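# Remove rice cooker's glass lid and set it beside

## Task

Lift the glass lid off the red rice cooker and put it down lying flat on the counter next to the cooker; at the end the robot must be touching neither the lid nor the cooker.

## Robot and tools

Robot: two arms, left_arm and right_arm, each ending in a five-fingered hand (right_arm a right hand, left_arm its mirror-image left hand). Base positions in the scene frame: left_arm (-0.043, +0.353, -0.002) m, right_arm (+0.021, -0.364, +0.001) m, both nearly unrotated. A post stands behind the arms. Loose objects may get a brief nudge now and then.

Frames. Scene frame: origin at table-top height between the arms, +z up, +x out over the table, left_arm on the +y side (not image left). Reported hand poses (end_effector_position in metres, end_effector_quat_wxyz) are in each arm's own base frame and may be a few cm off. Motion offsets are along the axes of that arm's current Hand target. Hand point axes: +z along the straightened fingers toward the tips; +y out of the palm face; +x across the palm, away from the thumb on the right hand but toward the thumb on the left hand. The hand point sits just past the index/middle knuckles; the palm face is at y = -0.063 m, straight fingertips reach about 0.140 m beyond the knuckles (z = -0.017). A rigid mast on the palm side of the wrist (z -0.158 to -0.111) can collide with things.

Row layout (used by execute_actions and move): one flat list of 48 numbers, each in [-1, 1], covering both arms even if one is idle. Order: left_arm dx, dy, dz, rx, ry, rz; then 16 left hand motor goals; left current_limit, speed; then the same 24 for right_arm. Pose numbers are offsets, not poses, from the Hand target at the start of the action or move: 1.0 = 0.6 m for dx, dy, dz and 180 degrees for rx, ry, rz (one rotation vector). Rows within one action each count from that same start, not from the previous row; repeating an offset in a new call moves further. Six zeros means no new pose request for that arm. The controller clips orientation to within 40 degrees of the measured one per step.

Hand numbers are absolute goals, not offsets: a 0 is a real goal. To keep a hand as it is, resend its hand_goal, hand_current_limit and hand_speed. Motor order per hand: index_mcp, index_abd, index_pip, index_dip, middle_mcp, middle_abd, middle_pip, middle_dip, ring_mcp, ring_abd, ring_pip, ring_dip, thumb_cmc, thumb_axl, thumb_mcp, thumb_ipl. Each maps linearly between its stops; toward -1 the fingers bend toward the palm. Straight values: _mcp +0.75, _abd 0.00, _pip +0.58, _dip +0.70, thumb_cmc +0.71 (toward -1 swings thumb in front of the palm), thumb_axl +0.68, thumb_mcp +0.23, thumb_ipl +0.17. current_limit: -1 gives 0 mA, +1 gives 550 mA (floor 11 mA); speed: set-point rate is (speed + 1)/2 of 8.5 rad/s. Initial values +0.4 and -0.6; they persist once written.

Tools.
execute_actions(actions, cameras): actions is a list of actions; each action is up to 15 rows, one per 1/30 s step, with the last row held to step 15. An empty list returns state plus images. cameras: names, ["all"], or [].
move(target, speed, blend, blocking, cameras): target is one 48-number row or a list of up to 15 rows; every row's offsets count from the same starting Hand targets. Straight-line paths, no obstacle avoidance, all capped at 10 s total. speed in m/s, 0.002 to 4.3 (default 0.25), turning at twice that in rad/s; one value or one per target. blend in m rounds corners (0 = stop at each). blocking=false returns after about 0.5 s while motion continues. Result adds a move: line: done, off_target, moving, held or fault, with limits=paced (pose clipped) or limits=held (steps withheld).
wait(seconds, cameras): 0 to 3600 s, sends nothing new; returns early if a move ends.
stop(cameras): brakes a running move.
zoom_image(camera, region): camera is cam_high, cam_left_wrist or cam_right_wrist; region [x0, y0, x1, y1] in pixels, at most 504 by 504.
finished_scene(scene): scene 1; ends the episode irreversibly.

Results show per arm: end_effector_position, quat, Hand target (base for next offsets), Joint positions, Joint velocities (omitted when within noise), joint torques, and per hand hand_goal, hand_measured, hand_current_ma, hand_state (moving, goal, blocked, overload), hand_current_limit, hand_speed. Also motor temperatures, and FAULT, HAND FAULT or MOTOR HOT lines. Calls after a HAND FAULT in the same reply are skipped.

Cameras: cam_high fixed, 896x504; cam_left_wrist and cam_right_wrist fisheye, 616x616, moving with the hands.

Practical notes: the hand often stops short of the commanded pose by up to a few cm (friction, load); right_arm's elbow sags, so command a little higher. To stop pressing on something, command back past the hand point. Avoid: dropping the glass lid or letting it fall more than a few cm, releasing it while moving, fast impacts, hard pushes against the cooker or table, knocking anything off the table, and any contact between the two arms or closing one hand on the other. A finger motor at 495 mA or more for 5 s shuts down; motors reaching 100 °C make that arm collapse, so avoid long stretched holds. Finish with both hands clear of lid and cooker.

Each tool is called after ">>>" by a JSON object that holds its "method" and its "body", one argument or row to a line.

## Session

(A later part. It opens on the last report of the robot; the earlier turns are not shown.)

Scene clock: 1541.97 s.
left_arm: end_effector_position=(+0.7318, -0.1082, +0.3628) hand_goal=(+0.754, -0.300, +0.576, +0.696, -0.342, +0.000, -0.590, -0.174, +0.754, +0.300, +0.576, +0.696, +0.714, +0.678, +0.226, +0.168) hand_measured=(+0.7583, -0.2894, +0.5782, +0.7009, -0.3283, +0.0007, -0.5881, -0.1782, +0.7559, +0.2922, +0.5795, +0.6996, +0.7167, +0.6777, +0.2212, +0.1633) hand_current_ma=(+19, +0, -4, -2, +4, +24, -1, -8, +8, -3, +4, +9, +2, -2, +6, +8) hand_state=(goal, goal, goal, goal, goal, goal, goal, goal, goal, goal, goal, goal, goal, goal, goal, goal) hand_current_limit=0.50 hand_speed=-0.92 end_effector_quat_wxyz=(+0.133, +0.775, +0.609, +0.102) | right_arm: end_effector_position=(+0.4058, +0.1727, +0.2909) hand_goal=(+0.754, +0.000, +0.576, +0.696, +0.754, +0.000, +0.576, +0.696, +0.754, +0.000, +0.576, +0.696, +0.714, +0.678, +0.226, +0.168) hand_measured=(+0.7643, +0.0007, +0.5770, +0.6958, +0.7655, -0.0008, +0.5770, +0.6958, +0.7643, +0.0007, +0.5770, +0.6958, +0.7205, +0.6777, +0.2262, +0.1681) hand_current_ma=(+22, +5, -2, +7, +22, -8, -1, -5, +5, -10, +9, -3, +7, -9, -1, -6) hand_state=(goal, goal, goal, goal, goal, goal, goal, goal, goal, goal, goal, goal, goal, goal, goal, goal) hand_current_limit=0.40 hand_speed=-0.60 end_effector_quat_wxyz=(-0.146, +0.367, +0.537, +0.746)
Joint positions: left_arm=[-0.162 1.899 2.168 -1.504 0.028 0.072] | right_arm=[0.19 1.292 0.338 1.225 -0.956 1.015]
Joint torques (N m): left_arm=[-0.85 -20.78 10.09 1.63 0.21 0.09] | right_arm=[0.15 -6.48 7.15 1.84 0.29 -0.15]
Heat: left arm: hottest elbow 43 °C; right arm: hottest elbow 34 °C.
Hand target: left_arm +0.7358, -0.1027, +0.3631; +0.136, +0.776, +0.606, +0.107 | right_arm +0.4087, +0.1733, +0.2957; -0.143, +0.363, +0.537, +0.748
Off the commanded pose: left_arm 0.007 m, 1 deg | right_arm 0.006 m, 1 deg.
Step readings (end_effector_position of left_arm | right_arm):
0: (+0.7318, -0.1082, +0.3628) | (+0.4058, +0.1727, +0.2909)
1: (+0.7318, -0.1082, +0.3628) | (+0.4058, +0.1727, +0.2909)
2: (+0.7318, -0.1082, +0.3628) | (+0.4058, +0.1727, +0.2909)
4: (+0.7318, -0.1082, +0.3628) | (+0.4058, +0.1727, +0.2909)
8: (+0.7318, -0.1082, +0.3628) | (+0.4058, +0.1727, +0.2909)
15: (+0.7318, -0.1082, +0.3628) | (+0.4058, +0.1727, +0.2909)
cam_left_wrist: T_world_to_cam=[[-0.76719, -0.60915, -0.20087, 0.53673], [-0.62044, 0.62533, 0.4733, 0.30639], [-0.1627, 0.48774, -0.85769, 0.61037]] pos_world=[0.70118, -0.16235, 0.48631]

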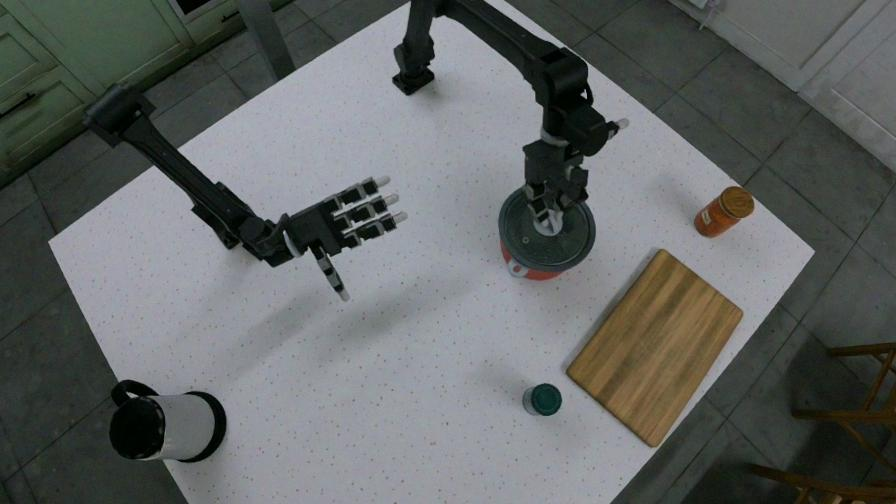

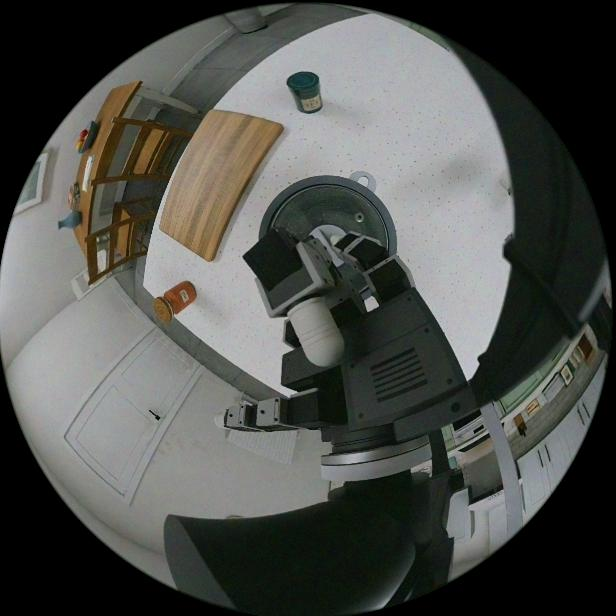

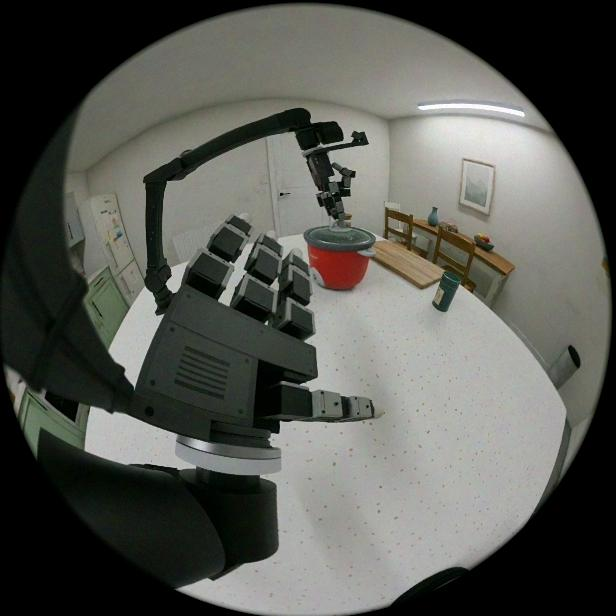

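>>> {"method": "execute_actions", "body": {
  "actions": [
    [[0,0,0,0,0,0,0.754,-0.36,0.576,0.696,-0.342,0,-0.59,-0.174,0.754,0.36,0.576,0.696,0.714,0.678,0.226,0.168,0.5,-0.92,0,0,0,0,0,0,0.754,0,0.576,0.696,0.754,0,0.576,0.696,0.754,0,0.576,0.696,0.714,0.678,0.226,0.168,0.4,-0.6]]
  ]
}}

>>> {"method": "execute_actions", "body": {
  "actions": [
    [[0,0,0,0,0,0,0.754,-0.42,0.576,0.696,-0.342,0,-0.59,-0.174,0.754,0.42,0.576,0.696,0.714,0.678,0.226,0.168,0.5,-0.92,0,0,0,0,0,0,0.754,0,0.576,0.696,0.754,0,0.576,0.696,0.754,0,0.576,0.696,0.714,0.678,0.226,0.168,0.4,-0.6]]
  ],
  "cameras": ["all"]
}}

>>> {"method": "zoom_image", "body": {
  "camera": "cam_high",
  "region": [510, 180, 590, 260]
}}

>>> {"method": "zoom_image", "body": {
  "camera": "cam_left_wrist",
  "region": [280, 190, 380, 290]
}}

>>> {"method": "zoom_image", "body": {
  "camera": "cam_right_wrist",
  "region": [305, 185, 375, 255]
}}

Scene clock: 1558.03 s.
left_arm: end_effector_position=(+0.7318, -0.1084, +0.3628) hand_goal=(+0.754, -0.360, +0.576, +0.696, -0.342, +0.000, -0.590, -0.174, +0.754, +0.360, +0.576, +0.696, +0.714, +0.678, +0.226, +0.168) hand_measured=(+0.7583, -0.3378, +0.5770, +0.7009, -0.3283, -0.0008, -0.5868, -0.1782, +0.7559, +0.3274, +0.5782, +0.6996, +0.7180, +0.6777, +0.2212, +0.1633) hand_current_ma=(+6, -7, +4, +15, -4, +5, -8, +10, +15, -7, +11, -2, +13, -6, -2, +4) hand_state=(goal, blocked, goal, goal, goal, goal, goal, goal, goal, blocked, goal, goal, goal, goal, goal, goal) hand_current_limit=0.50 hand_speed=-0.92 end_effector_quat_wxyz=(+0.133, +0.775, +0.609, +0.102) | right_arm: end_effector_position=(+0.4058, +0.1727, +0.2909) hand_goal=(+0.754, +0.000, +0.576, +0.696, +0.754, +0.000, +0.576, +0.696, +0.754, +0.000, +0.576, +0.696, +0.714, +0.678, +0.226, +0.168) hand_measured=(+0.7643, +0.0007, +0.5770, +0.6958, +0.7655, +0.0007, +0.5770, +0.6958, +0.7655, +0.0007, +0.5757, +0.6971, +0.7205, +0.6767, +0.2262, +0.1681) hand_current_ma=(+18, +6, -2, +10, +19, -9, -4, -5, +7, -9, +9, -2, +4, -10, +2, -9) hand_state=(goal, goal, goal, goal, goal, goal, goal, goal, goal, goal, goal, goal, goal, goal, goal, goal) hand_current_limit=0.40 hand_speed=-0.60 end_effector_quat_wxyz=(-0.146, +0.367, +0.537, +0.746)
Joint positions: left_arm=[-0.162 1.899 2.168 -1.504 0.029 0.072] | right_arm=[0.19 1.292 0.338 1.225 -0.956 1.015]
Joint torques (N m): left_arm=[-0.85 -20.78 10.06 1.62 0.16 0.1] | right_arm=[0.21 -6.42 7.15 1.84 0.29 -0.15]
Heat: left arm: hottest elbow 43 °C; right arm: hottest elbow 34 °C.
Hand target: left_arm +0.7358, -0.1027, +0.3631; +0.136, +0.776, +0.606, +0.107 | right_arm +0.4087, +0.1733, +0.2957; -0.143, +0.363, +0.537, +0.748
Off the commanded pose: left_arm 0.007 m, 1 deg | right_arm 0.006 m, 1 deg.
Step readings (end_effector_position of left_arm | right_arm):
0: (+0.7318, -0.1082, +0.3628) | (+0.4058, +0.1727, +0.2909)
1: (+0.7318, -0.1082, +0.3628) | (+0.4058, +0.1727, +0.2909)
2: (+0.7318, -0.1082, +0.3628) | (+0.4058, +0.1727, +0.2909)
4: (+0.7318, -0.1082, +0.3628) | (+0.4058, +0.1727, +0.2909)
8: (+0.7318, -0.1084, +0.3628) | (+0.4058, +0.1727, +0.2909)
15: (+0.7318, -0.1084, +0.3628) | (+0.4058, +0.1727, +0.2909)

Scene clock: 1558.73 s.
left_arm: end_effector_position=(+0.7318, -0.1084, +0.3628) hand_goal=(+0.754, -0.420, +0.576, +0.696, -0.342, +0.000, -0.590, -0.174, +0.754, +0.420, +0.576, +0.696, +0.714, +0.678, +0.226, +0.168) hand_measured=(+0.7583, -0.3392, +0.5782, +0.7009, -0.3283, -0.0008, -0.5881, -0.1782, +0.7559, +0.3318, +0.5782, +0.6996, +0.7167, +0.6777, +0.2212, +0.1633) hand_current_ma=(+9, +83, +3, +1, -2, +10, +1, +7, +13, -86, +4, +7, +2, +2, +7, +15) hand_state=(goal, blocked, goal, goal, goal, goal, goal, goal, goal, blocked, goal, goal, goal, goal, goal, goal) hand_current_limit=0.50 hand_speed=-0.92 end_effector_quat_wxyz=(+0.133, +0.775, +0.609, +0.102) | right_arm: end_effector_position=(+0.4058, +0.1727, +0.2909) hand_goal=(+0.754, +0.000, +0.576, +0.696, +0.754, +0.000, +0.576, +0.696, +0.754, +0.000, +0.576, +0.696, +0.714, +0.678, +0.226, +0.168) hand_measured=(+0.7643, +0.0007, +0.5770, +0.6958, +0.7655, +0.0007, +0.5770, +0.6958, +0.7643, +0.0007, +0.5770, +0.6958, +0.7205, +0.6767, +0.2262, +0.1681) hand_current_ma=(+19, +6, -3, +6, +22, -11, -2, -9, +1, -8, +2, -5, +5, -12, -2, -10) hand_state=(goal, goal, goal, goal, goal, goal, goal, goal, goal, goal, goal, goal, goal, goal, goal, goal) hand_current_limit=0.40 hand_speed=-0.60 end_effector_quat_wxyz=(-0.146, +0.367, +0.537, +0.746)
Joint positions: left_arm=[-0.162 1.899 2.168 -1.504 0.029 0.072] | right_arm=[0.19 1.292 0.338 1.225 -0.956 1.015]
Joint torques (N m): left_arm=[-0.79 -20.78 10.06 1.62 0.16 0.09] | right_arm=[0.21 -6.42 7.15 1.84 0.29 -0.15]
Heat: left arm: hottest elbow 43 °C; right arm: hottest elbow 34 °C.
Hand target: left_arm +0.7358, -0.1027, +0.3631; +0.136, +0.776, +0.606, +0.107 | right_arm +0.4087, +0.1733, +0.2957; -0.143, +0.363, +0.537, +0.748
Off the commanded pose: left_arm 0.007 m, 1 deg | right_arm 0.006 m, 1 deg.
Step readings (end_effector_position of left_arm | right_arm):
0: (+0.7318, -0.1084, +0.3628) | (+0.4058, +0.1727, +0.2909)
1: (+0.7318, -0.1084, +0.3628) | (+0.4058, +0.1727, +0.2909)
2: (+0.7318, -0.1084, +0.3628) | (+0.4058, +0.1727, +0.2909)
4: (+0.7318, -0.1084, +0.3628) | (+0.4058, +0.1727, +0.2909)
8: (+0.7318, -0.1084, +0.3628) | (+0.4058, +0.1727, +0.2909)
15: (+0.7318, -0.1084, +0.3628) | (+0.4058, +0.1727, +0.2909)
cam_left_wrist: T_world_to_cam=[[-0.76744, -0.60909, -0.20011, 0.53643], [-0.62013, 0.62604, 0.47277, 0.3065], [-0.16268, 0.48692, -0.85816, 0.61058]] pos_world=[0.70108, -0.16245, 0.48641]

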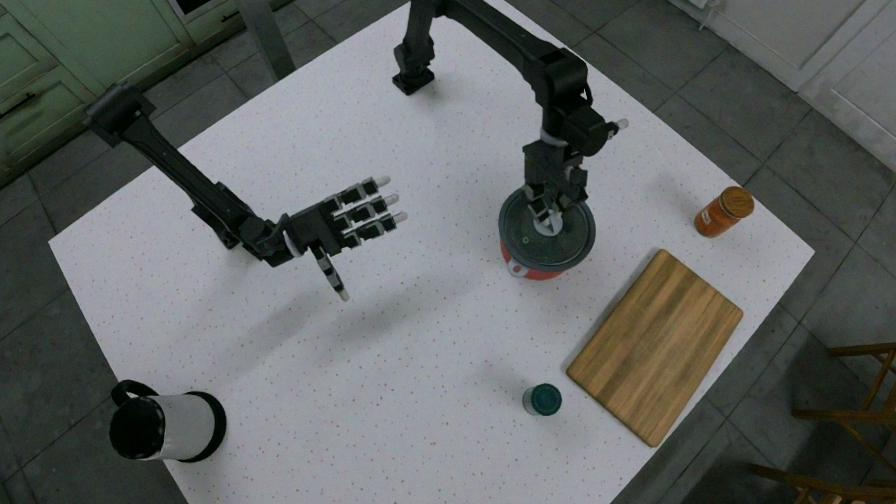

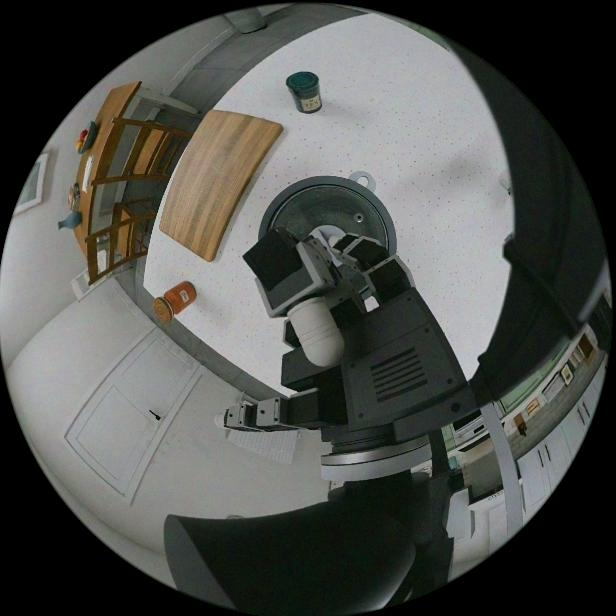

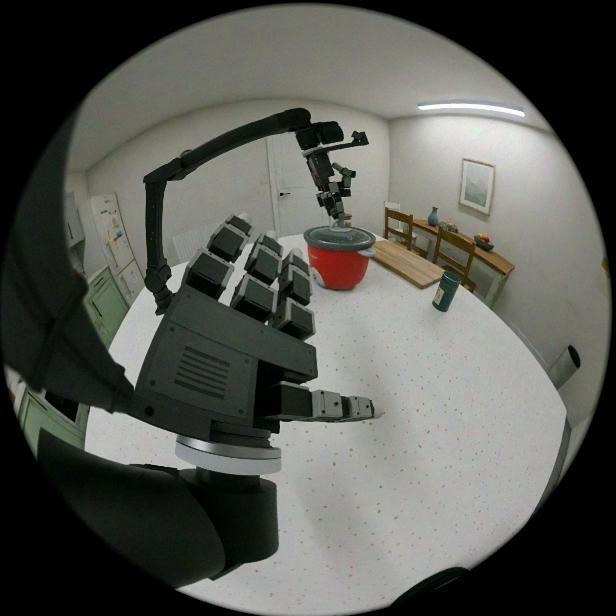

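Scaled by 6.300 from the camera's image (finer frame: 1280x720).

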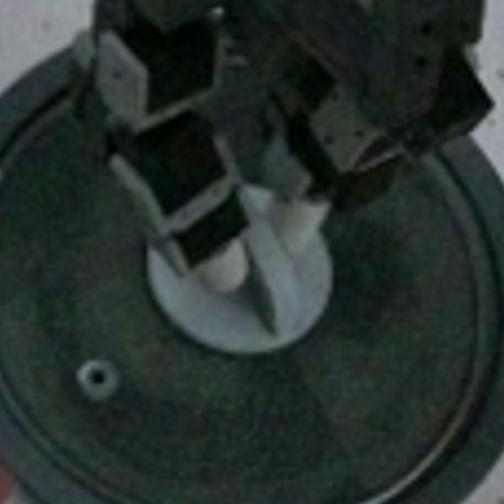

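Scaled by 5.040 from the camera's image (finer frame: 880x880).

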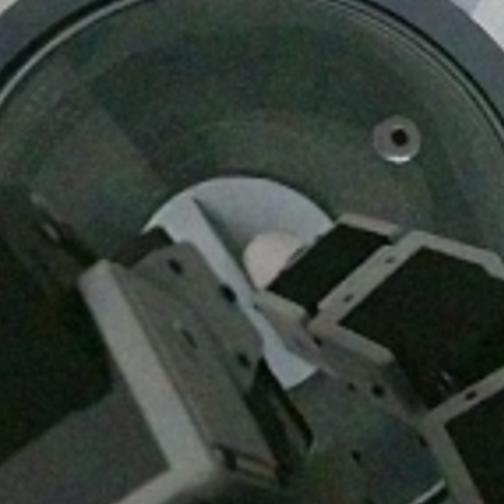

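Scaled by 7.200 from the camera's image (finer frame: 880x880).

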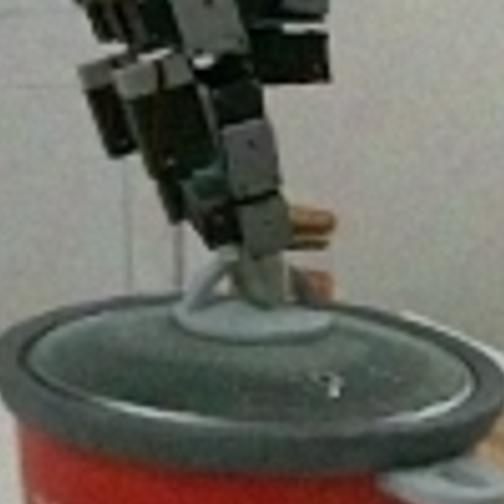

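>>> {"method": "execute_actions", "body": {
  "actions": [
    [[0,0,0,0,0,0,0.754,-0.5,0.576,0.696,-0.342,0,-0.59,-0.174,0.754,0.5,0.576,0.696,0.714,0.678,0.226,0.168,0.6,-0.92,0,0,0,0,0,0,0.754,0,0.576,0.696,0.754,0,0.576,0.696,0.754,0,0.576,0.696,0.714,0.678,0.226,0.168,0.4,-0.6]]
  ]
}}

>>> {"method": "execute_actions", "body": {
  "actions": [
    [[0,0,0,0,0,0,0.754,-0.6,0.576,0.696,-0.342,0,-0.59,-0.174,0.754,0.6,0.576,0.696,0.714,0.678,0.226,0.168,0.7,-0.92,0,0,0,0,0,0,0.754,0,0.576,0.696,0.754,0,0.576,0.696,0.754,0,0.576,0.696,0.714,0.678,0.226,0.168,0.4,-0.6]]
  ]
}}

Scene clock: 1569.30 s.
left_arm: end_effector_position=(+0.7318, -0.1084, +0.3628) hand_goal=(+0.754, -0.500, +0.576, +0.696, -0.342, +0.000, -0.590, -0.174, +0.754, +0.500, +0.576, +0.696, +0.714, +0.678, +0.226, +0.168) hand_measured=(+0.7583, -0.3407, +0.5770, +0.7009, -0.3295, +0.0007, -0.5868, -0.1782, +0.7559, +0.3347, +0.5795, +0.6983, +0.7167, +0.6777, +0.2222, +0.1633) hand_current_ma=(-7, +222, +5, -1, -3, +10, -3, +9, +1, -218, +11, +13, +12, +10, +1, -1) hand_state=(goal, blocked, goal, goal, goal, goal, goal, goal, goal, blocked, goal, goal, goal, goal, goal, goal) hand_current_limit=0.60 hand_speed=-0.92 end_effector_quat_wxyz=(+0.133, +0.775, +0.609, +0.102) | right_arm: end_effector_position=(+0.4058, +0.1727, +0.2909) hand_goal=(+0.754, +0.000, +0.576, +0.696, +0.754, +0.000, +0.576, +0.696, +0.754, +0.000, +0.576, +0.696, +0.714, +0.678, +0.226, +0.168) hand_measured=(+0.7655, -0.0008, +0.5770, +0.6958, +0.7655, +0.0007, +0.5770, +0.6971, +0.7655, +0.0007, +0.5770, +0.6958, +0.7205, +0.6777, +0.2252, +0.1672) hand_current_ma=(+17, +6, -6, +8, +19, -8, -4, -8, +3, -10, +5, +0, +3, -13, -2, -10) hand_state=(goal, goal, goal, goal, goal, goal, goal, goal, goal, goal, goal, goal, goal, goal, goal, goal) hand_current_limit=0.40 hand_speed=-0.60 end_effector_quat_wxyz=(-0.146, +0.367, +0.537, +0.746)
Joint positions: left_arm=[-0.162 1.899 2.168 -1.504 0.029 0.072] | right_arm=[0.19 1.292 0.338 1.225 -0.956 1.015]
Joint torques (N m): left_arm=[-0.85 -20.72 10.07 1.63 0.17 0.09] | right_arm=[0.21 -6.42 7.15 1.85 0.29 -0.15]
Heat: left arm: hottest elbow 43 °C; right arm: hottest elbow 34 °C.
Hand target: left_arm +0.7358, -0.1027, +0.3631; +0.136, +0.776, +0.606, +0.107 | right_arm +0.4087, +0.1733, +0.2957; -0.143, +0.363, +0.537, +0.748
Off the commanded pose: left_arm 0.007 m, 1 deg | right_arm 0.006 m, 1 deg.
Step readings (end_effector_position of left_arm | right_arm):
0: (+0.7318, -0.1084, +0.3628) | (+0.4058, +0.1727, +0.2909)
1: (+0.7318, -0.1084, +0.3628) | (+0.4058, +0.1727, +0.2909)
2: (+0.7318, -0.1084, +0.3628) | (+0.4058, +0.1727, +0.2909)
4: (+0.7318, -0.1084, +0.3628) | (+0.4058, +0.1727, +0.2909)
8: (+0.7318, -0.1084, +0.3628) | (+0.4058, +0.1727, +0.2909)
15: (+0.7318, -0.1084, +0.3628) | (+0.4058, +0.1727, +0.2909)

Scene clock: 1570.00 s.
left_arm: end_effector_position=(+0.7318, -0.1084, +0.3628) hand_goal=(+0.754, -0.600, +0.576, +0.696, -0.342, +0.000, -0.590, -0.174, +0.754, +0.600, +0.576, +0.696, +0.714, +0.678, +0.226, +0.168) hand_measured=(+0.7583, -0.3422, +0.5770, +0.7009, -0.3283, -0.0008, -0.5881, -0.1782, +0.7559, +0.3377, +0.5782, +0.6983, +0.7167, +0.6777, +0.2212, +0.1633) hand_current_ma=(+11, +442, +9, -5, -13, +8, +7, +11, +15, -467, +4, -3, +1, +7, +17, -2) hand_state=(goal, blocked, goal, goal, goal, goal, goal, goal, goal, blocked, goal, goal, goal, goal, goal, goal) hand_current_limit=0.70 hand_speed=-0.92 end_effector_quat_wxyz=(+0.133, +0.775, +0.609, +0.102) | right_arm: end_effector_position=(+0.4058, +0.1727, +0.2909) hand_goal=(+0.754, +0.000, +0.576, +0.696, +0.754, +0.000, +0.576, +0.696, +0.754, +0.000, +0.576, +0.696, +0.714, +0.678, +0.226, +0.168) hand_measured=(+0.7643, -0.0008, +0.5770, +0.6971, +0.7655, +0.0007, +0.5770, +0.6958, +0.7655, -0.0008, +0.5770, +0.6958, +0.7205, +0.6777, +0.2262, +0.1672) hand_current_ma=(+19, +8, -5, +8, +24, -9, -4, -7, +3, -2, +4, -5, +9, -8, +2, -11) hand_state=(goal, goal, goal, goal, goal, goal, goal, goal, goal, goal, goal, goal, goal, goal, goal, goal) hand_current_limit=0.40 hand_speed=-0.60 end_effector_quat_wxyz=(-0.146, +0.367, +0.537, +0.746)
Joint positions: left_arm=[-0.162 1.899 2.168 -1.504 0.029 0.072] | right_arm=[0.19 1.292 0.338 1.225 -0.956 1.015]
Joint torques (N m): left_arm=[-0.85 -20.72 10.07 1.62 0.16 0.1] | right_arm=[0.15 -6.42 7.15 1.84 0.29 -0.15]
Heat: left arm: hottest elbow 43 °C; right arm: hottest elbow 34 °C.
Hand target: left_arm +0.7358, -0.1027, +0.3631; +0.136, +0.776, +0.606, +0.107 | right_arm +0.4087, +0.1733, +0.2957; -0.143, +0.363, +0.537, +0.748
Off the commanded pose: left_arm 0.007 m, 1 deg | right_arm 0.006 m, 1 deg.
Step readings (end_effector_position of left_arm | right_arm):
0: (+0.7318, -0.1084, +0.3628) | (+0.4058, +0.1727, +0.2909)
1: (+0.7318, -0.1084, +0.3628) | (+0.4058, +0.1727, +0.2909)
2: (+0.7318, -0.1084, +0.3628) | (+0.4058, +0.1727, +0.2909)
4: (+0.7318, -0.1084, +0.3628) | (+0.4058, +0.1727, +0.2909)
8: (+0.7318, -0.1084, +0.3628) | (+0.4058, +0.1727, +0.2909)
15: (+0.7318, -0.1084, +0.3628) | (+0.4058, +0.1727, +0.2909)

>>> {"method": "move", "body": {
  "target": [0,0.0171,-0.047,0,0,0,0.754,-0.6,0.576,0.696,-0.342,0,-0.59,-0.174,0.754,0.6,0.576,0.696,0.714,0.678,0.226,0.168,0.7,-0.92,0,0,0,0,0,0,0.754,0,0.576,0.696,0.754,0,0.576,0.696,0.754,0,0.576,0.696,0.714,0.678,0.226,0.168,0.4,-0.6],
  "speed": 0.03,
  "cameras": ["all"]
}}

>>> {"method": "zoom_image", "body": {
  "camera": "cam_right_wrist",
  "region": [295, 165, 385, 255]
}}

>>> {"method": "zoom_image", "body": {
  "camera": "cam_high",
  "region": [490, 170, 610, 290]
}}

Scene clock: 1582.07 s.
left_arm: end_effector_position=(+0.7309, -0.1076, +0.3650) hand_goal=(+0.754, -0.600, +0.576, +0.696, -0.342, +0.000, -0.590, -0.174, +0.754, +0.600, +0.576, +0.696, +0.714, +0.678, +0.226, +0.168) hand_measured=(+0.7583, -0.3422, +0.5795, +0.6983, -0.3283, -0.0008, -0.5868, -0.1782, +0.7571, +0.3362, +0.5757, +0.6958, +0.7167, +0.6767, +0.2212, +0.1633) hand_current_ma=(+3, +445, -6, +9, +8, +0, +11, -3, +21, -441, +2, -5, +13, +9, -8, -8) hand_state=(goal, blocked, goal, goal, goal, goal, goal, goal, goal, blocked, goal, goal, goal, goal, goal, goal) hand_current_limit=0.70 hand_speed=-0.92 end_effector_quat_wxyz=(+0.121, +0.777, +0.611, +0.091) | right_arm: end_effector_position=(+0.4058, +0.1727, +0.2909) hand_goal=(+0.754, +0.000, +0.576, +0.696, +0.754, +0.000, +0.576, +0.696, +0.754, +0.000, +0.576, +0.696, +0.714, +0.678, +0.226, +0.168) hand_measured=(+0.7655, -0.0008, +0.5770, +0.6958, +0.7655, +0.0007, +0.5770, +0.6958, +0.7643, -0.0008, +0.5770, +0.6958, +0.7205, +0.6767, +0.2252, +0.1672) hand_current_ma=(+21, +11, -8, +11, +18, -8, -2, -8, +2, -9, +5, +0, +8, -11, -1, -10) hand_state=(goal, goal, goal, goal, goal, goal, goal, goal, goal, goal, goal, goal, goal, goal, goal, goal) hand_current_limit=0.40 hand_speed=-0.60 end_effector_quat_wxyz=(-0.146, +0.367, +0.537, +0.746)
Joint positions: left_arm=[-0.161 1.928 2.232 -1.573 0.028 0.072] | right_arm=[0.19 1.292 0.338 1.225 -0.956 1.015]
Joint torques (N m): left_arm=[-0.85 -21.07 15.19 0.58 0.16 0.09] | right_arm=[0.15 -6.42 7.15 1.84 0.29 -0.15]
Heat: left arm: hottest elbow 43 °C; right arm: hottest elbow 34 °C.
Hand target: left_arm +0.7360, -0.1026, +0.3930; +0.136, +0.776, +0.606, +0.107 | right_arm +0.4087, +0.1733, +0.2957; -0.143, +0.363, +0.537, +0.748
Off the commanded pose: left_arm 0.029 m, 3 deg | right_arm 0.006 m, 1 deg.
move: off_target (left_arm)
cam_left_wrist: T_world_to_cam=[[-0.77299, -0.60869, -0.17886, 0.53306], [-0.60508, 0.6226, 0.49623, 0.28444], [-0.1907, 0.49181, -0.84957, 0.62976]] pos_world=[0.70425, -0.16235, 0.48922]

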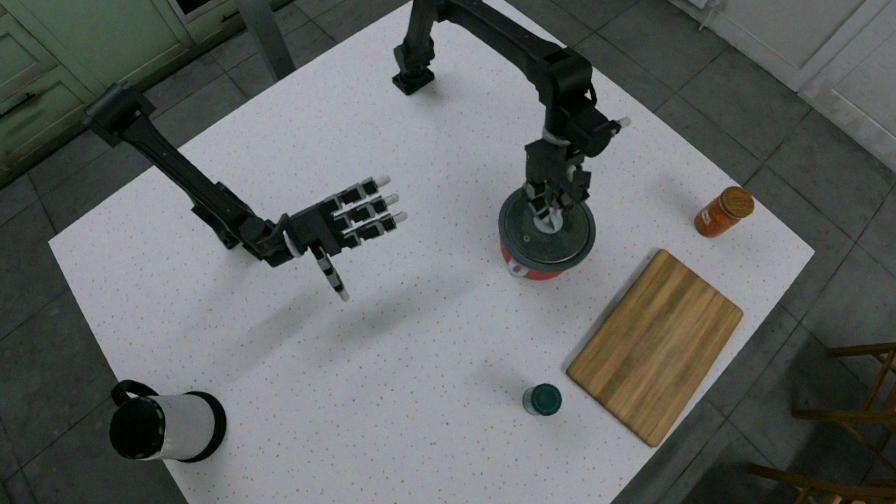

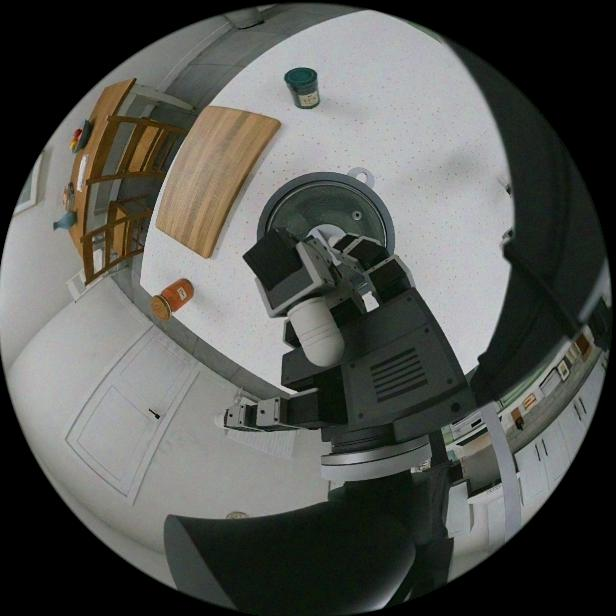

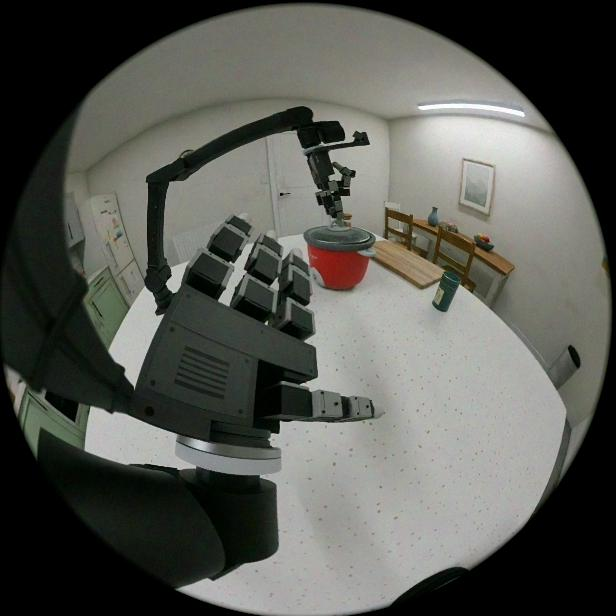

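Scaled by 5.600 from the camera's image (finer frame: 880x880).

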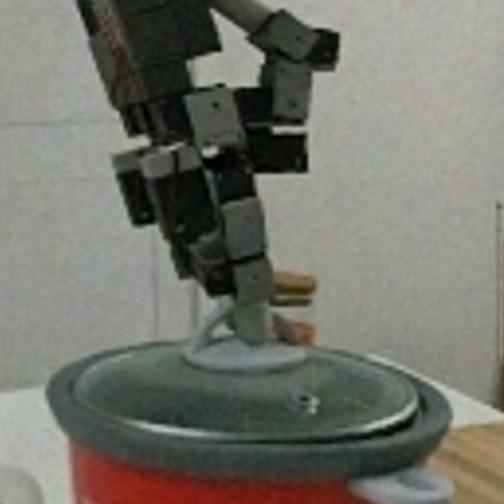

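Scaled by 4.200 from the camera's image (finer frame: 1280x720).

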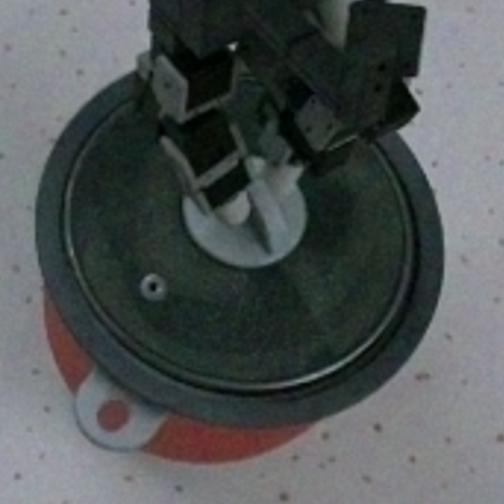

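>>> {"method": "move", "body": {
  "target": [0,0.0114,-0.0313,0,0,0,0.754,-0.6,0.576,0.696,-0.342,0,-0.59,-0.174,0.754,0.6,0.576,0.696,0.714,0.678,0.226,0.168,0.7,-0.92,0,0,0,0,0,0,0.754,0,0.576,0.696,0.754,0,0.576,0.696,0.754,0,0.576,0.696,0.714,0.678,0.226,0.168,0.4,-0.6],
  "speed": 0.03,
  "cameras": ["all"]
}}

>>> {"method": "zoom_image", "body": {
  "camera": "cam_right_wrist",
  "region": [295, 165, 385, 255]
}}

>>> {"method": "zoom_image", "body": {
  "camera": "cam_high",
  "region": [490, 170, 610, 290]
}}

Scene clock: 1613.87 s.
left_arm: end_effector_position=(+0.7311, -0.1076, +0.3829) hand_goal=(+0.754, -0.600, +0.576, +0.696, -0.342, +0.000, -0.590, -0.174, +0.754, +0.600, +0.576, +0.696, +0.714, +0.678, +0.226, +0.168) hand_measured=(+0.7655, -0.3422, +0.5821, +0.7009, -0.3295, +0.0007, -0.5868, -0.1782, +0.7643, +0.3377, +0.5808, +0.7034, +0.7180, +0.6767, +0.2212, +0.1633) hand_current_ma=(+23, +434, +19, -5, +13, -5, -5, +6, +12, -456, +9, +7, -8, +9, +9, +7) hand_state=(goal, blocked, goal, goal, goal, goal, goal, goal, goal, blocked, goal, goal, goal, goal, goal, goal) hand_current_limit=0.70 hand_speed=-0.92 end_effector_quat_wxyz=(+0.117, +0.777, +0.612, +0.088) | right_arm: end_effector_position=(+0.4058, +0.1727, +0.2909) hand_goal=(+0.754, +0.000, +0.576, +0.696, +0.754, +0.000, +0.576, +0.696, +0.754, +0.000, +0.576, +0.696, +0.714, +0.678, +0.226, +0.168) hand_measured=(+0.7655, -0.0008, +0.5770, +0.6958, +0.7643, +0.0007, +0.5770, +0.6958, +0.7655, +0.0007, +0.5770, +0.6958, +0.7205, +0.6777, +0.2262, +0.1681) hand_current_ma=(+18, +11, -2, +9, +21, -10, -6, -5, +1, -11, +8, -1, +6, -13, +1, -11) hand_state=(goal, goal, goal, goal, goal, goal, goal, goal, goal, goal, goal, goal, goal, goal, goal, goal) hand_current_limit=0.40 hand_speed=-0.60 end_effector_quat_wxyz=(-0.146, +0.367, +0.537, +0.746)
Joint positions: left_arm=[-0.161 1.964 2.342 -1.656 0.028 0.072] | right_arm=[0.19 1.292 0.338 1.225 -0.956 1.015]
Joint torques (N m): left_arm=[-0.97 -21.36 15.08 0.8 0.16 0.09] | right_arm=[0.15 -6.48 7.13 1.84 0.29 -0.15]
Motor temperatures (°C): left_arm=[25 41 52 28 28 28] | right_arm=[28 26 34 25 26 26]
Heat: left arm: hottest elbow 52 °C; right arm: hottest elbow 34 °C.
Hand target: left_arm +0.7359, -0.1026, +0.4131; +0.136, +0.776, +0.606, +0.107 | right_arm +0.4087, +0.1733, +0.2957; -0.143, +0.363, +0.537, +0.748
Off the commanded pose: left_arm 0.031 m, 3 deg | right_arm 0.006 m, 1 deg.
move: off_target (left_arm)
cam_left_wrist: T_world_to_cam=[[-0.77463, -0.60843, -0.17253, 0.53532], [-0.6004, 0.62181, 0.50286, 0.26969], [-0.19867, 0.49311, -0.84698, 0.65006]] pos_world=[0.70574, -0.16254, 0.50732]

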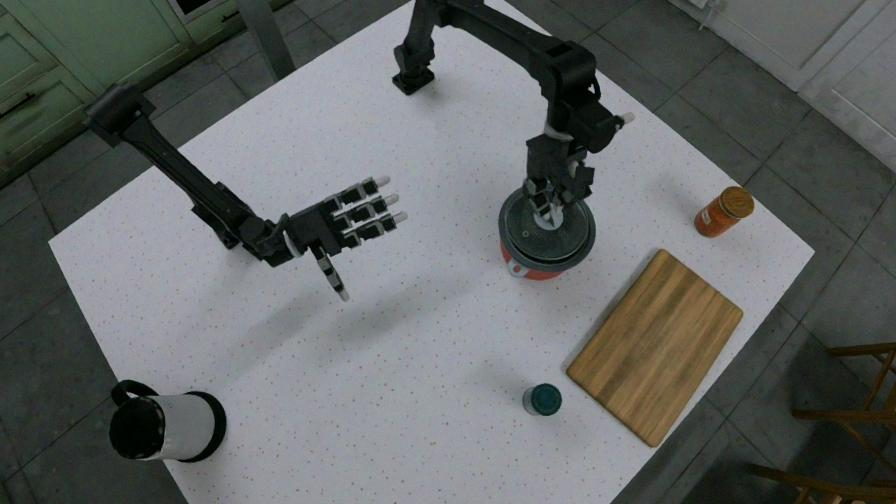

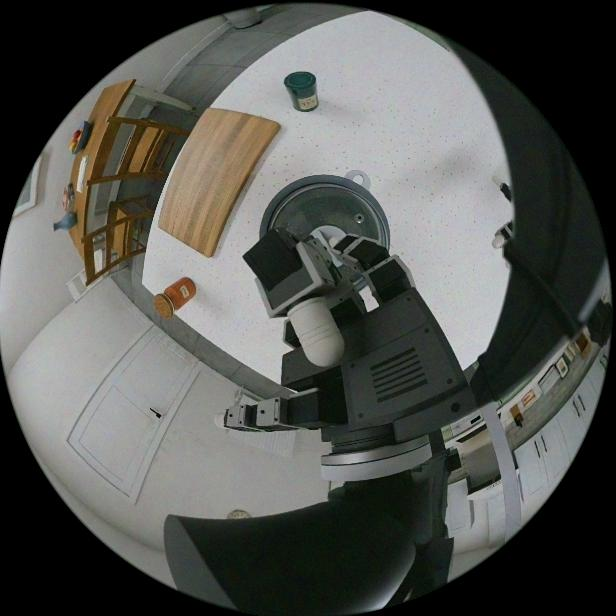

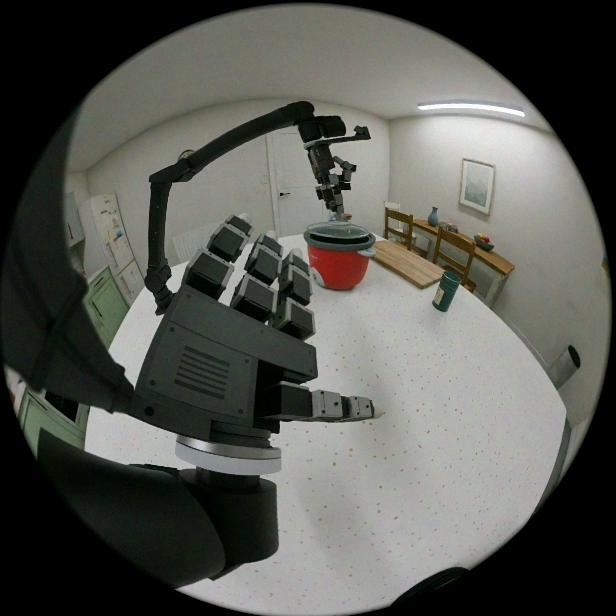

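Scaled by 5.600 from the camera's image (finer frame: 880x880).

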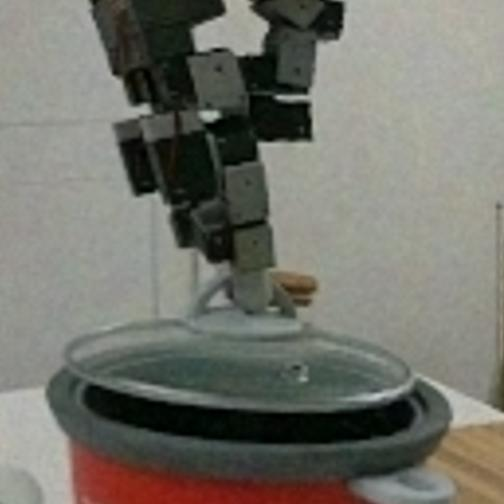

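Scaled by 4.200 from the camera's image (finer frame: 1280x720).

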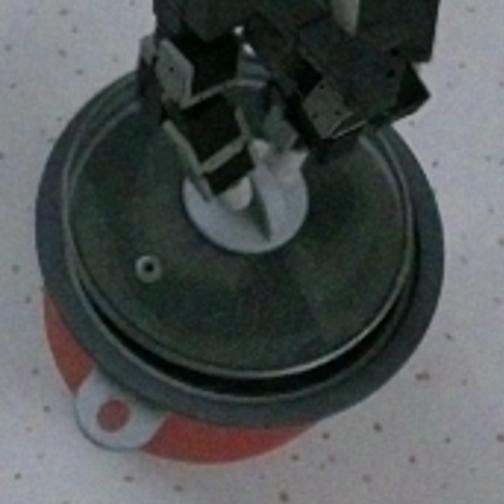

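>>> {"method": "move", "body": {
  "target": [
    [-0.0040,-0.0038,-0.0369,0,0,0,0.754,-0.6,0.576,0.696,-0.342,0,-0.59,-0.174,0.754,0.6,0.576,0.696,0.714,0.678,0.226,0.168,0.7,-0.92,0,0,0,0,0,0,0.754,0,0.576,0.696,0.754,0,0.576,0.696,0.754,0,0.576,0.696,0.714,0.678,0.226,0.168,0.4,-0.6],
    [-0.0242,-0.0684,-0.0959,0,0,0,0.754,-0.6,0.576,0.696,-0.342,0,-0.59,-0.174,0.754,0.6,0.576,0.696,0.714,0.678,0.226,0.168,0.7,-0.92,0,0,0,0,0,0,0.754,0,0.576,0.696,0.754,0,0.576,0.696,0.754,0,0.576,0.696,0.714,0.678,0.226,0.168,0.4,-0.6]
  ],
  "speed": 0.05,
  "blend": 0.008,
  "cameras": ["all"]
}}

>>> {"method": "zoom_image", "body": {
  "camera": "cam_right_wrist",
  "region": [275, 155, 395, 275]
}}

Scene clock: 1676.83 s.
left_arm: end_effector_position=(+0.6856, -0.1001, +0.4257) hand_goal=(+0.754, -0.600, +0.576, +0.696, -0.342, +0.000, -0.590, -0.174, +0.754, +0.600, +0.576, +0.696, +0.714, +0.678, +0.226, +0.168) hand_measured=(+0.7667, -0.3422, +0.5821, +0.7009, -0.3283, +0.0007, -0.5868, -0.1782, +0.7643, +0.3377, +0.5808, +0.7022, +0.7167, +0.6767, +0.2222, +0.1633) hand_current_ma=(+30, +435, +5, -7, -12, +2, +4, +2, +1, -465, +9, -2, +20, +8, +5, -3) hand_state=(goal, blocked, goal, goal, goal, goal, goal, goal, goal, blocked, goal, goal, goal, goal, goal, goal) hand_current_limit=0.70 hand_speed=-0.92 end_effector_quat_wxyz=(+0.121, +0.777, +0.611, +0.092) | right_arm: end_effector_position=(+0.4058, +0.1727, +0.2909) hand_goal=(+0.754, +0.000, +0.576, +0.696, +0.754, +0.000, +0.576, +0.696, +0.754, +0.000, +0.576, +0.696, +0.714, +0.678, +0.226, +0.168) hand_measured=(+0.7643, +0.0007, +0.5770, +0.6971, +0.7643, +0.0007, +0.5770, +0.6958, +0.7655, +0.0007, +0.5770, +0.6958, +0.7205, +0.6777, +0.2262, +0.1681) hand_current_ma=(+19, +5, -8, +9, +17, -6, -2, -10, +2, -8, +1, -2, +5, -9, +0, -9) hand_state=(goal, goal, goal, goal, goal, goal, goal, goal, goal, goal, goal, goal, goal, goal, goal, goal) hand_current_limit=0.40 hand_speed=-0.60 end_effector_quat_wxyz=(-0.146, +0.367, +0.537, +0.746)
Joint positions: left_arm=[-0.161 1.843 2.274 -1.698 0.028 0.072] | right_arm=[0.19 1.292 0.338 1.225 -0.956 1.015]
Joint torques (N m): left_arm=[-2.26 -22.01 10.7 1.03 0.02 -0.06] | right_arm=[0.15 -6.48 7.15 1.84 0.29 -0.15]
Heat: left arm: hottest elbow 52 °C; right arm: hottest elbow 34 °C.
Hand target: left_arm +0.6759, -0.1027, +0.4531; +0.136, +0.776, +0.606, +0.107 | right_arm +0.4087, +0.1733, +0.2957; -0.143, +0.363, +0.537, +0.748
Off the commanded pose: left_arm 0.029 m, 3 deg | right_arm 0.006 m, 1 deg.
move: off_target (left_arm)
cam_left_wrist: T_world_to_cam=[[-0.77265, -0.6088, -0.17993, 0.51366], [-0.6057, 0.6221, 0.4961, 0.2227], [-0.19009, 0.49229, -0.84942, 0.66855]] pos_world=[0.65885, -0.15495, 0.54982]

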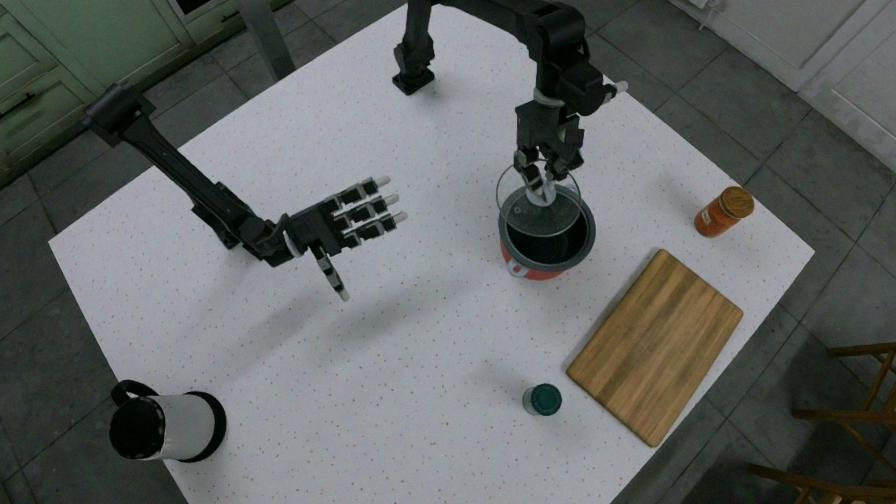

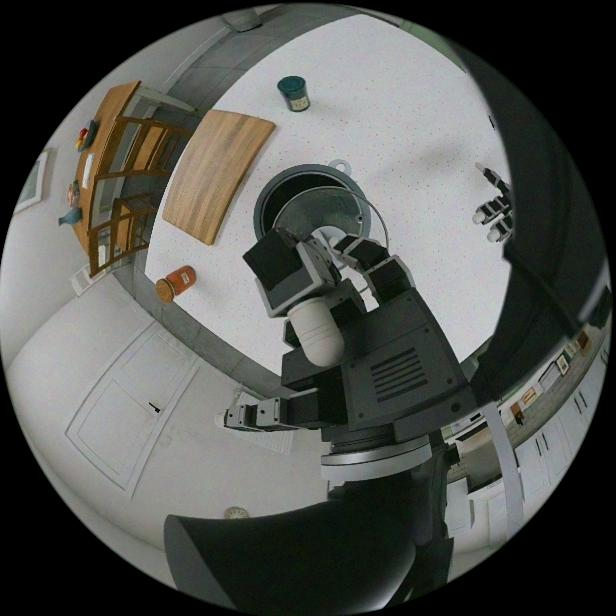

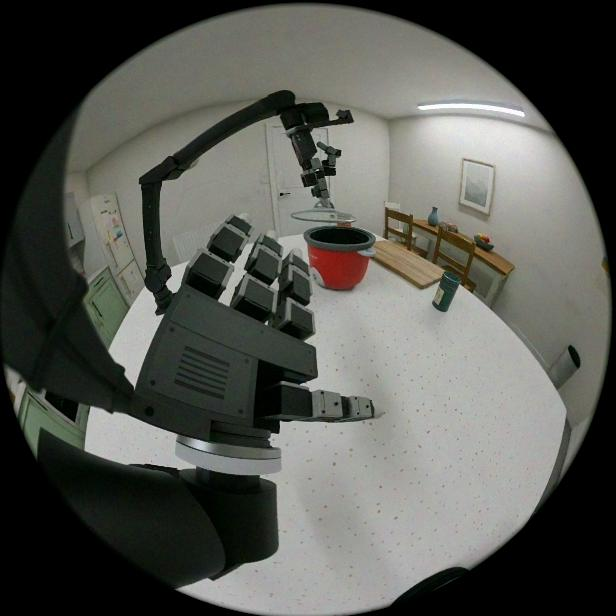

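Scaled by 4.200 from the camera's image (finer frame: 880x880).

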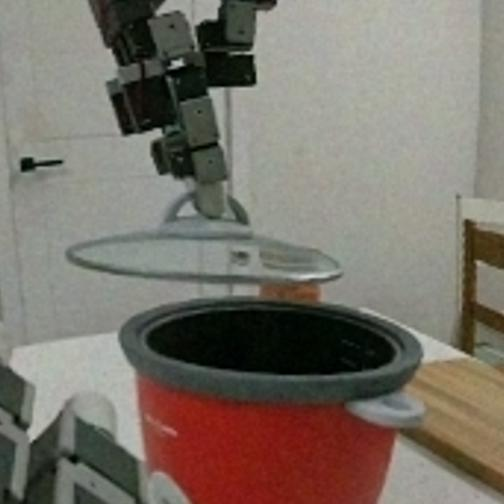

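>>> {"method": "move", "body": {
  "target": [
    [-0.0201,-0.3021,-0.1100,0,0,0,0.754,-0.6,0.576,0.696,-0.342,0,-0.59,-0.174,0.754,0.6,0.576,0.696,0.714,0.678,0.226,0.168,0.7,-0.92,0,0,0,0,0,0,0.754,0,0.576,0.696,0.754,0,0.576,0.696,0.754,0,0.576,0.696,0.714,0.678,0.226,0.168,0.4,-0.6],
    [-0.0225,-0.4347,0.1256,0,0,0,0.754,-0.6,0.576,0.696,-0.342,0,-0.59,-0.174,0.754,0.6,0.576,0.696,0.714,0.678,0.226,0.168,0.7,-0.92,0,0,0,0,0,0,0.754,0,0.576,0.696,0.754,0,0.576,0.696,0.754,0,0.576,0.696,0.714,0.678,0.226,0.168,0.4,-0.6]
  ],
  "speed": 0.1,
  "blend": 0.02,
  "cameras": ["all"]
}}

>>> {"method": "zoom_image", "body": {
  "camera": "cam_right_wrist",
  "region": [205, 155, 375, 325]
}}

>>> {"method": "zoom_image", "body": {
  "camera": "cam_high",
  "region": [390, 100, 590, 260]
}}

Scene clock: 1700.90 s.
left_arm: end_effector_position=(+0.4543, -0.0625, +0.2695) hand_goal=(+0.754, -0.600, +0.576, +0.696, -0.342, +0.000, -0.590, -0.174, +0.754, +0.600, +0.576, +0.696, +0.714, +0.678, +0.226, +0.168) hand_measured=(+0.7655, -0.3422, +0.5821, +0.7009, -0.3283, +0.0007, -0.5868, -0.1782, +0.7643, +0.3377, +0.5808, +0.7022, +0.7167, +0.6767, +0.2212, +0.1633) hand_current_ma=(+25, +437, +6, +8, -3, +5, +5, -4, +16, -443, +4, +11, +15, +10, +6, +2) hand_state=(goal, blocked, goal, goal, goal, goal, goal, goal, goal, blocked, goal, goal, goal, goal, goal, goal) hand_current_limit=0.70 hand_speed=-0.92 end_effector_quat_wxyz=(+0.113, +0.778, +0.612, +0.085) | right_arm: end_effector_position=(+0.4058, +0.1727, +0.2909) hand_goal=(+0.754, +0.000, +0.576, +0.696, +0.754, +0.000, +0.576, +0.696, +0.754, +0.000, +0.576, +0.696, +0.714, +0.678, +0.226, +0.168) hand_measured=(+0.7643, +0.0007, +0.5770, +0.6971, +0.7655, -0.0008, +0.5770, +0.6958, +0.7655, +0.0007, +0.5770, +0.6971, +0.7205, +0.6777, +0.2262, +0.1681) hand_current_ma=(+18, +7, -2, +9, +17, -7, -2, -5, +3, -7, +6, +1, +6, -6, -1, -11) hand_state=(goal, goal, goal, goal, goal, goal, goal, goal, goal, goal, goal, goal, goal, goal, goal, goal) hand_current_limit=0.40 hand_speed=-0.60 end_effector_quat_wxyz=(-0.146, +0.367, +0.537, +0.746)
Joint positions: left_arm=[-0.161 1.139 1.088 -1.238 0.028 0.072] | right_arm=[0.19 1.292 0.338 1.225 -0.956 1.015]
Joint torques (N m): left_arm=[-1.38 -10.4 11.93 1.8 0.13 0.04] | right_arm=[0.21 -6.48 7.15 1.84 0.29 -0.15]
Heat: left arm: hottest elbow 49 °C; right arm: hottest elbow 34 °C.
Hand target: left_arm +0.4598, -0.0624, +0.2932; +0.136, +0.776, +0.606, +0.107 | right_arm +0.4087, +0.1733, +0.2957; -0.143, +0.363, +0.537, +0.748
Off the commanded pose: left_arm 0.024 m, 4 deg | right_arm 0.006 m, 1 deg.
move: off_target (left_arm)
cam_left_wrist: T_world_to_cam=[[-0.77629, -0.60821, -0.16568, 0.32766], [-0.59509, 0.62038, 0.51088, 0.12778], [-0.20794, 0.49519, -0.84354, 0.48014]] pos_world=[0.43024, -0.11774, 0.39402]

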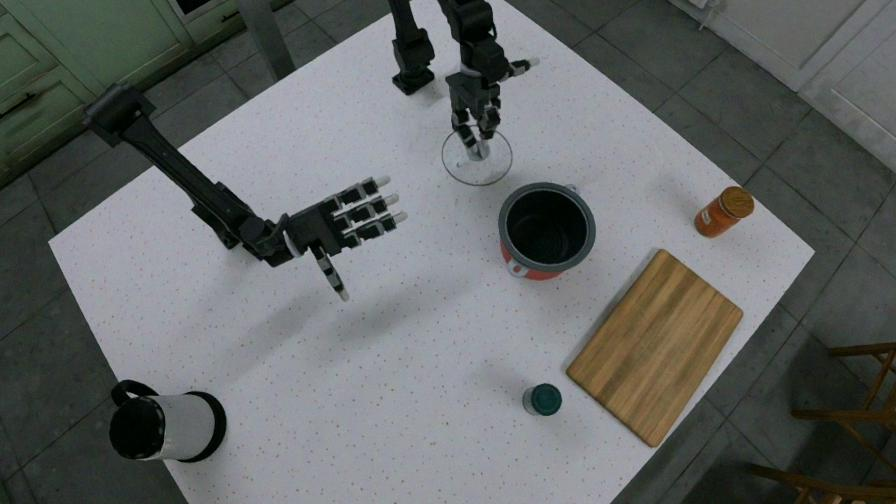

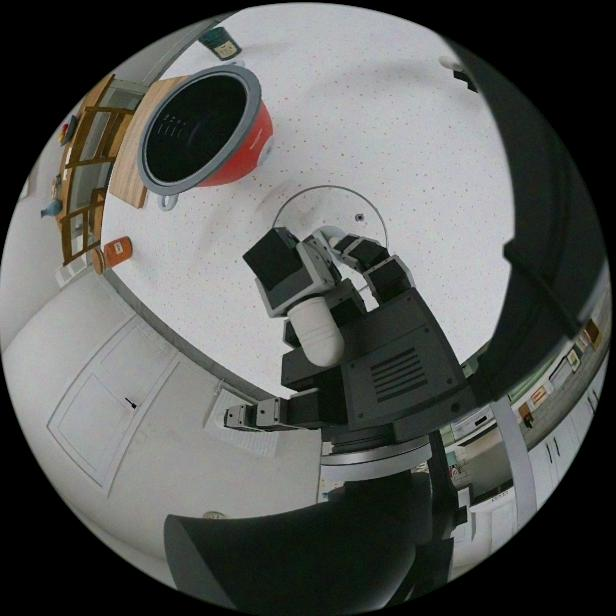

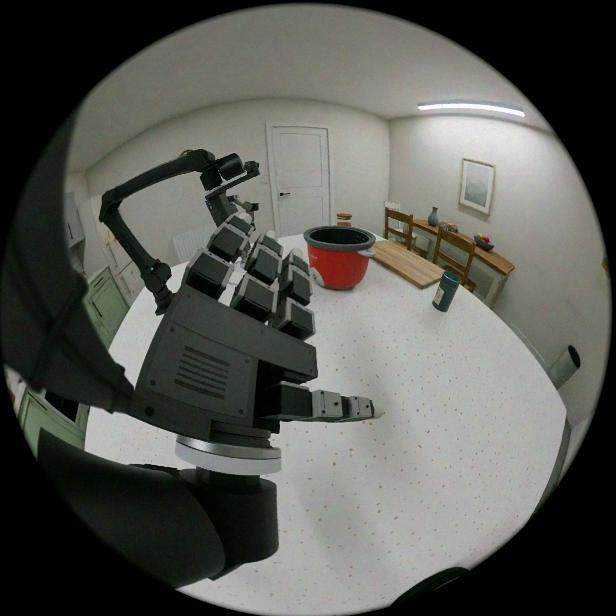

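Scaled by 2.965 from the camera's image (finer frame: 880x880).

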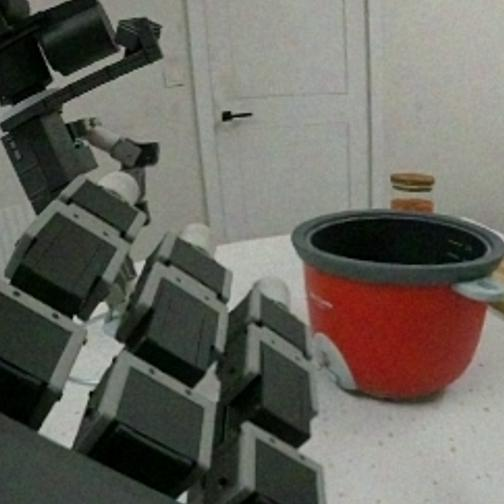

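Scaled by 2.520 from the camera's image (finer frame: 1280x720).

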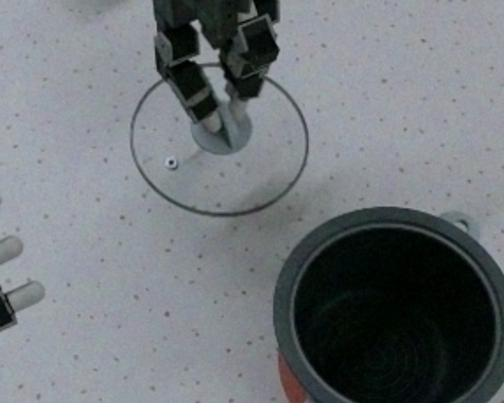

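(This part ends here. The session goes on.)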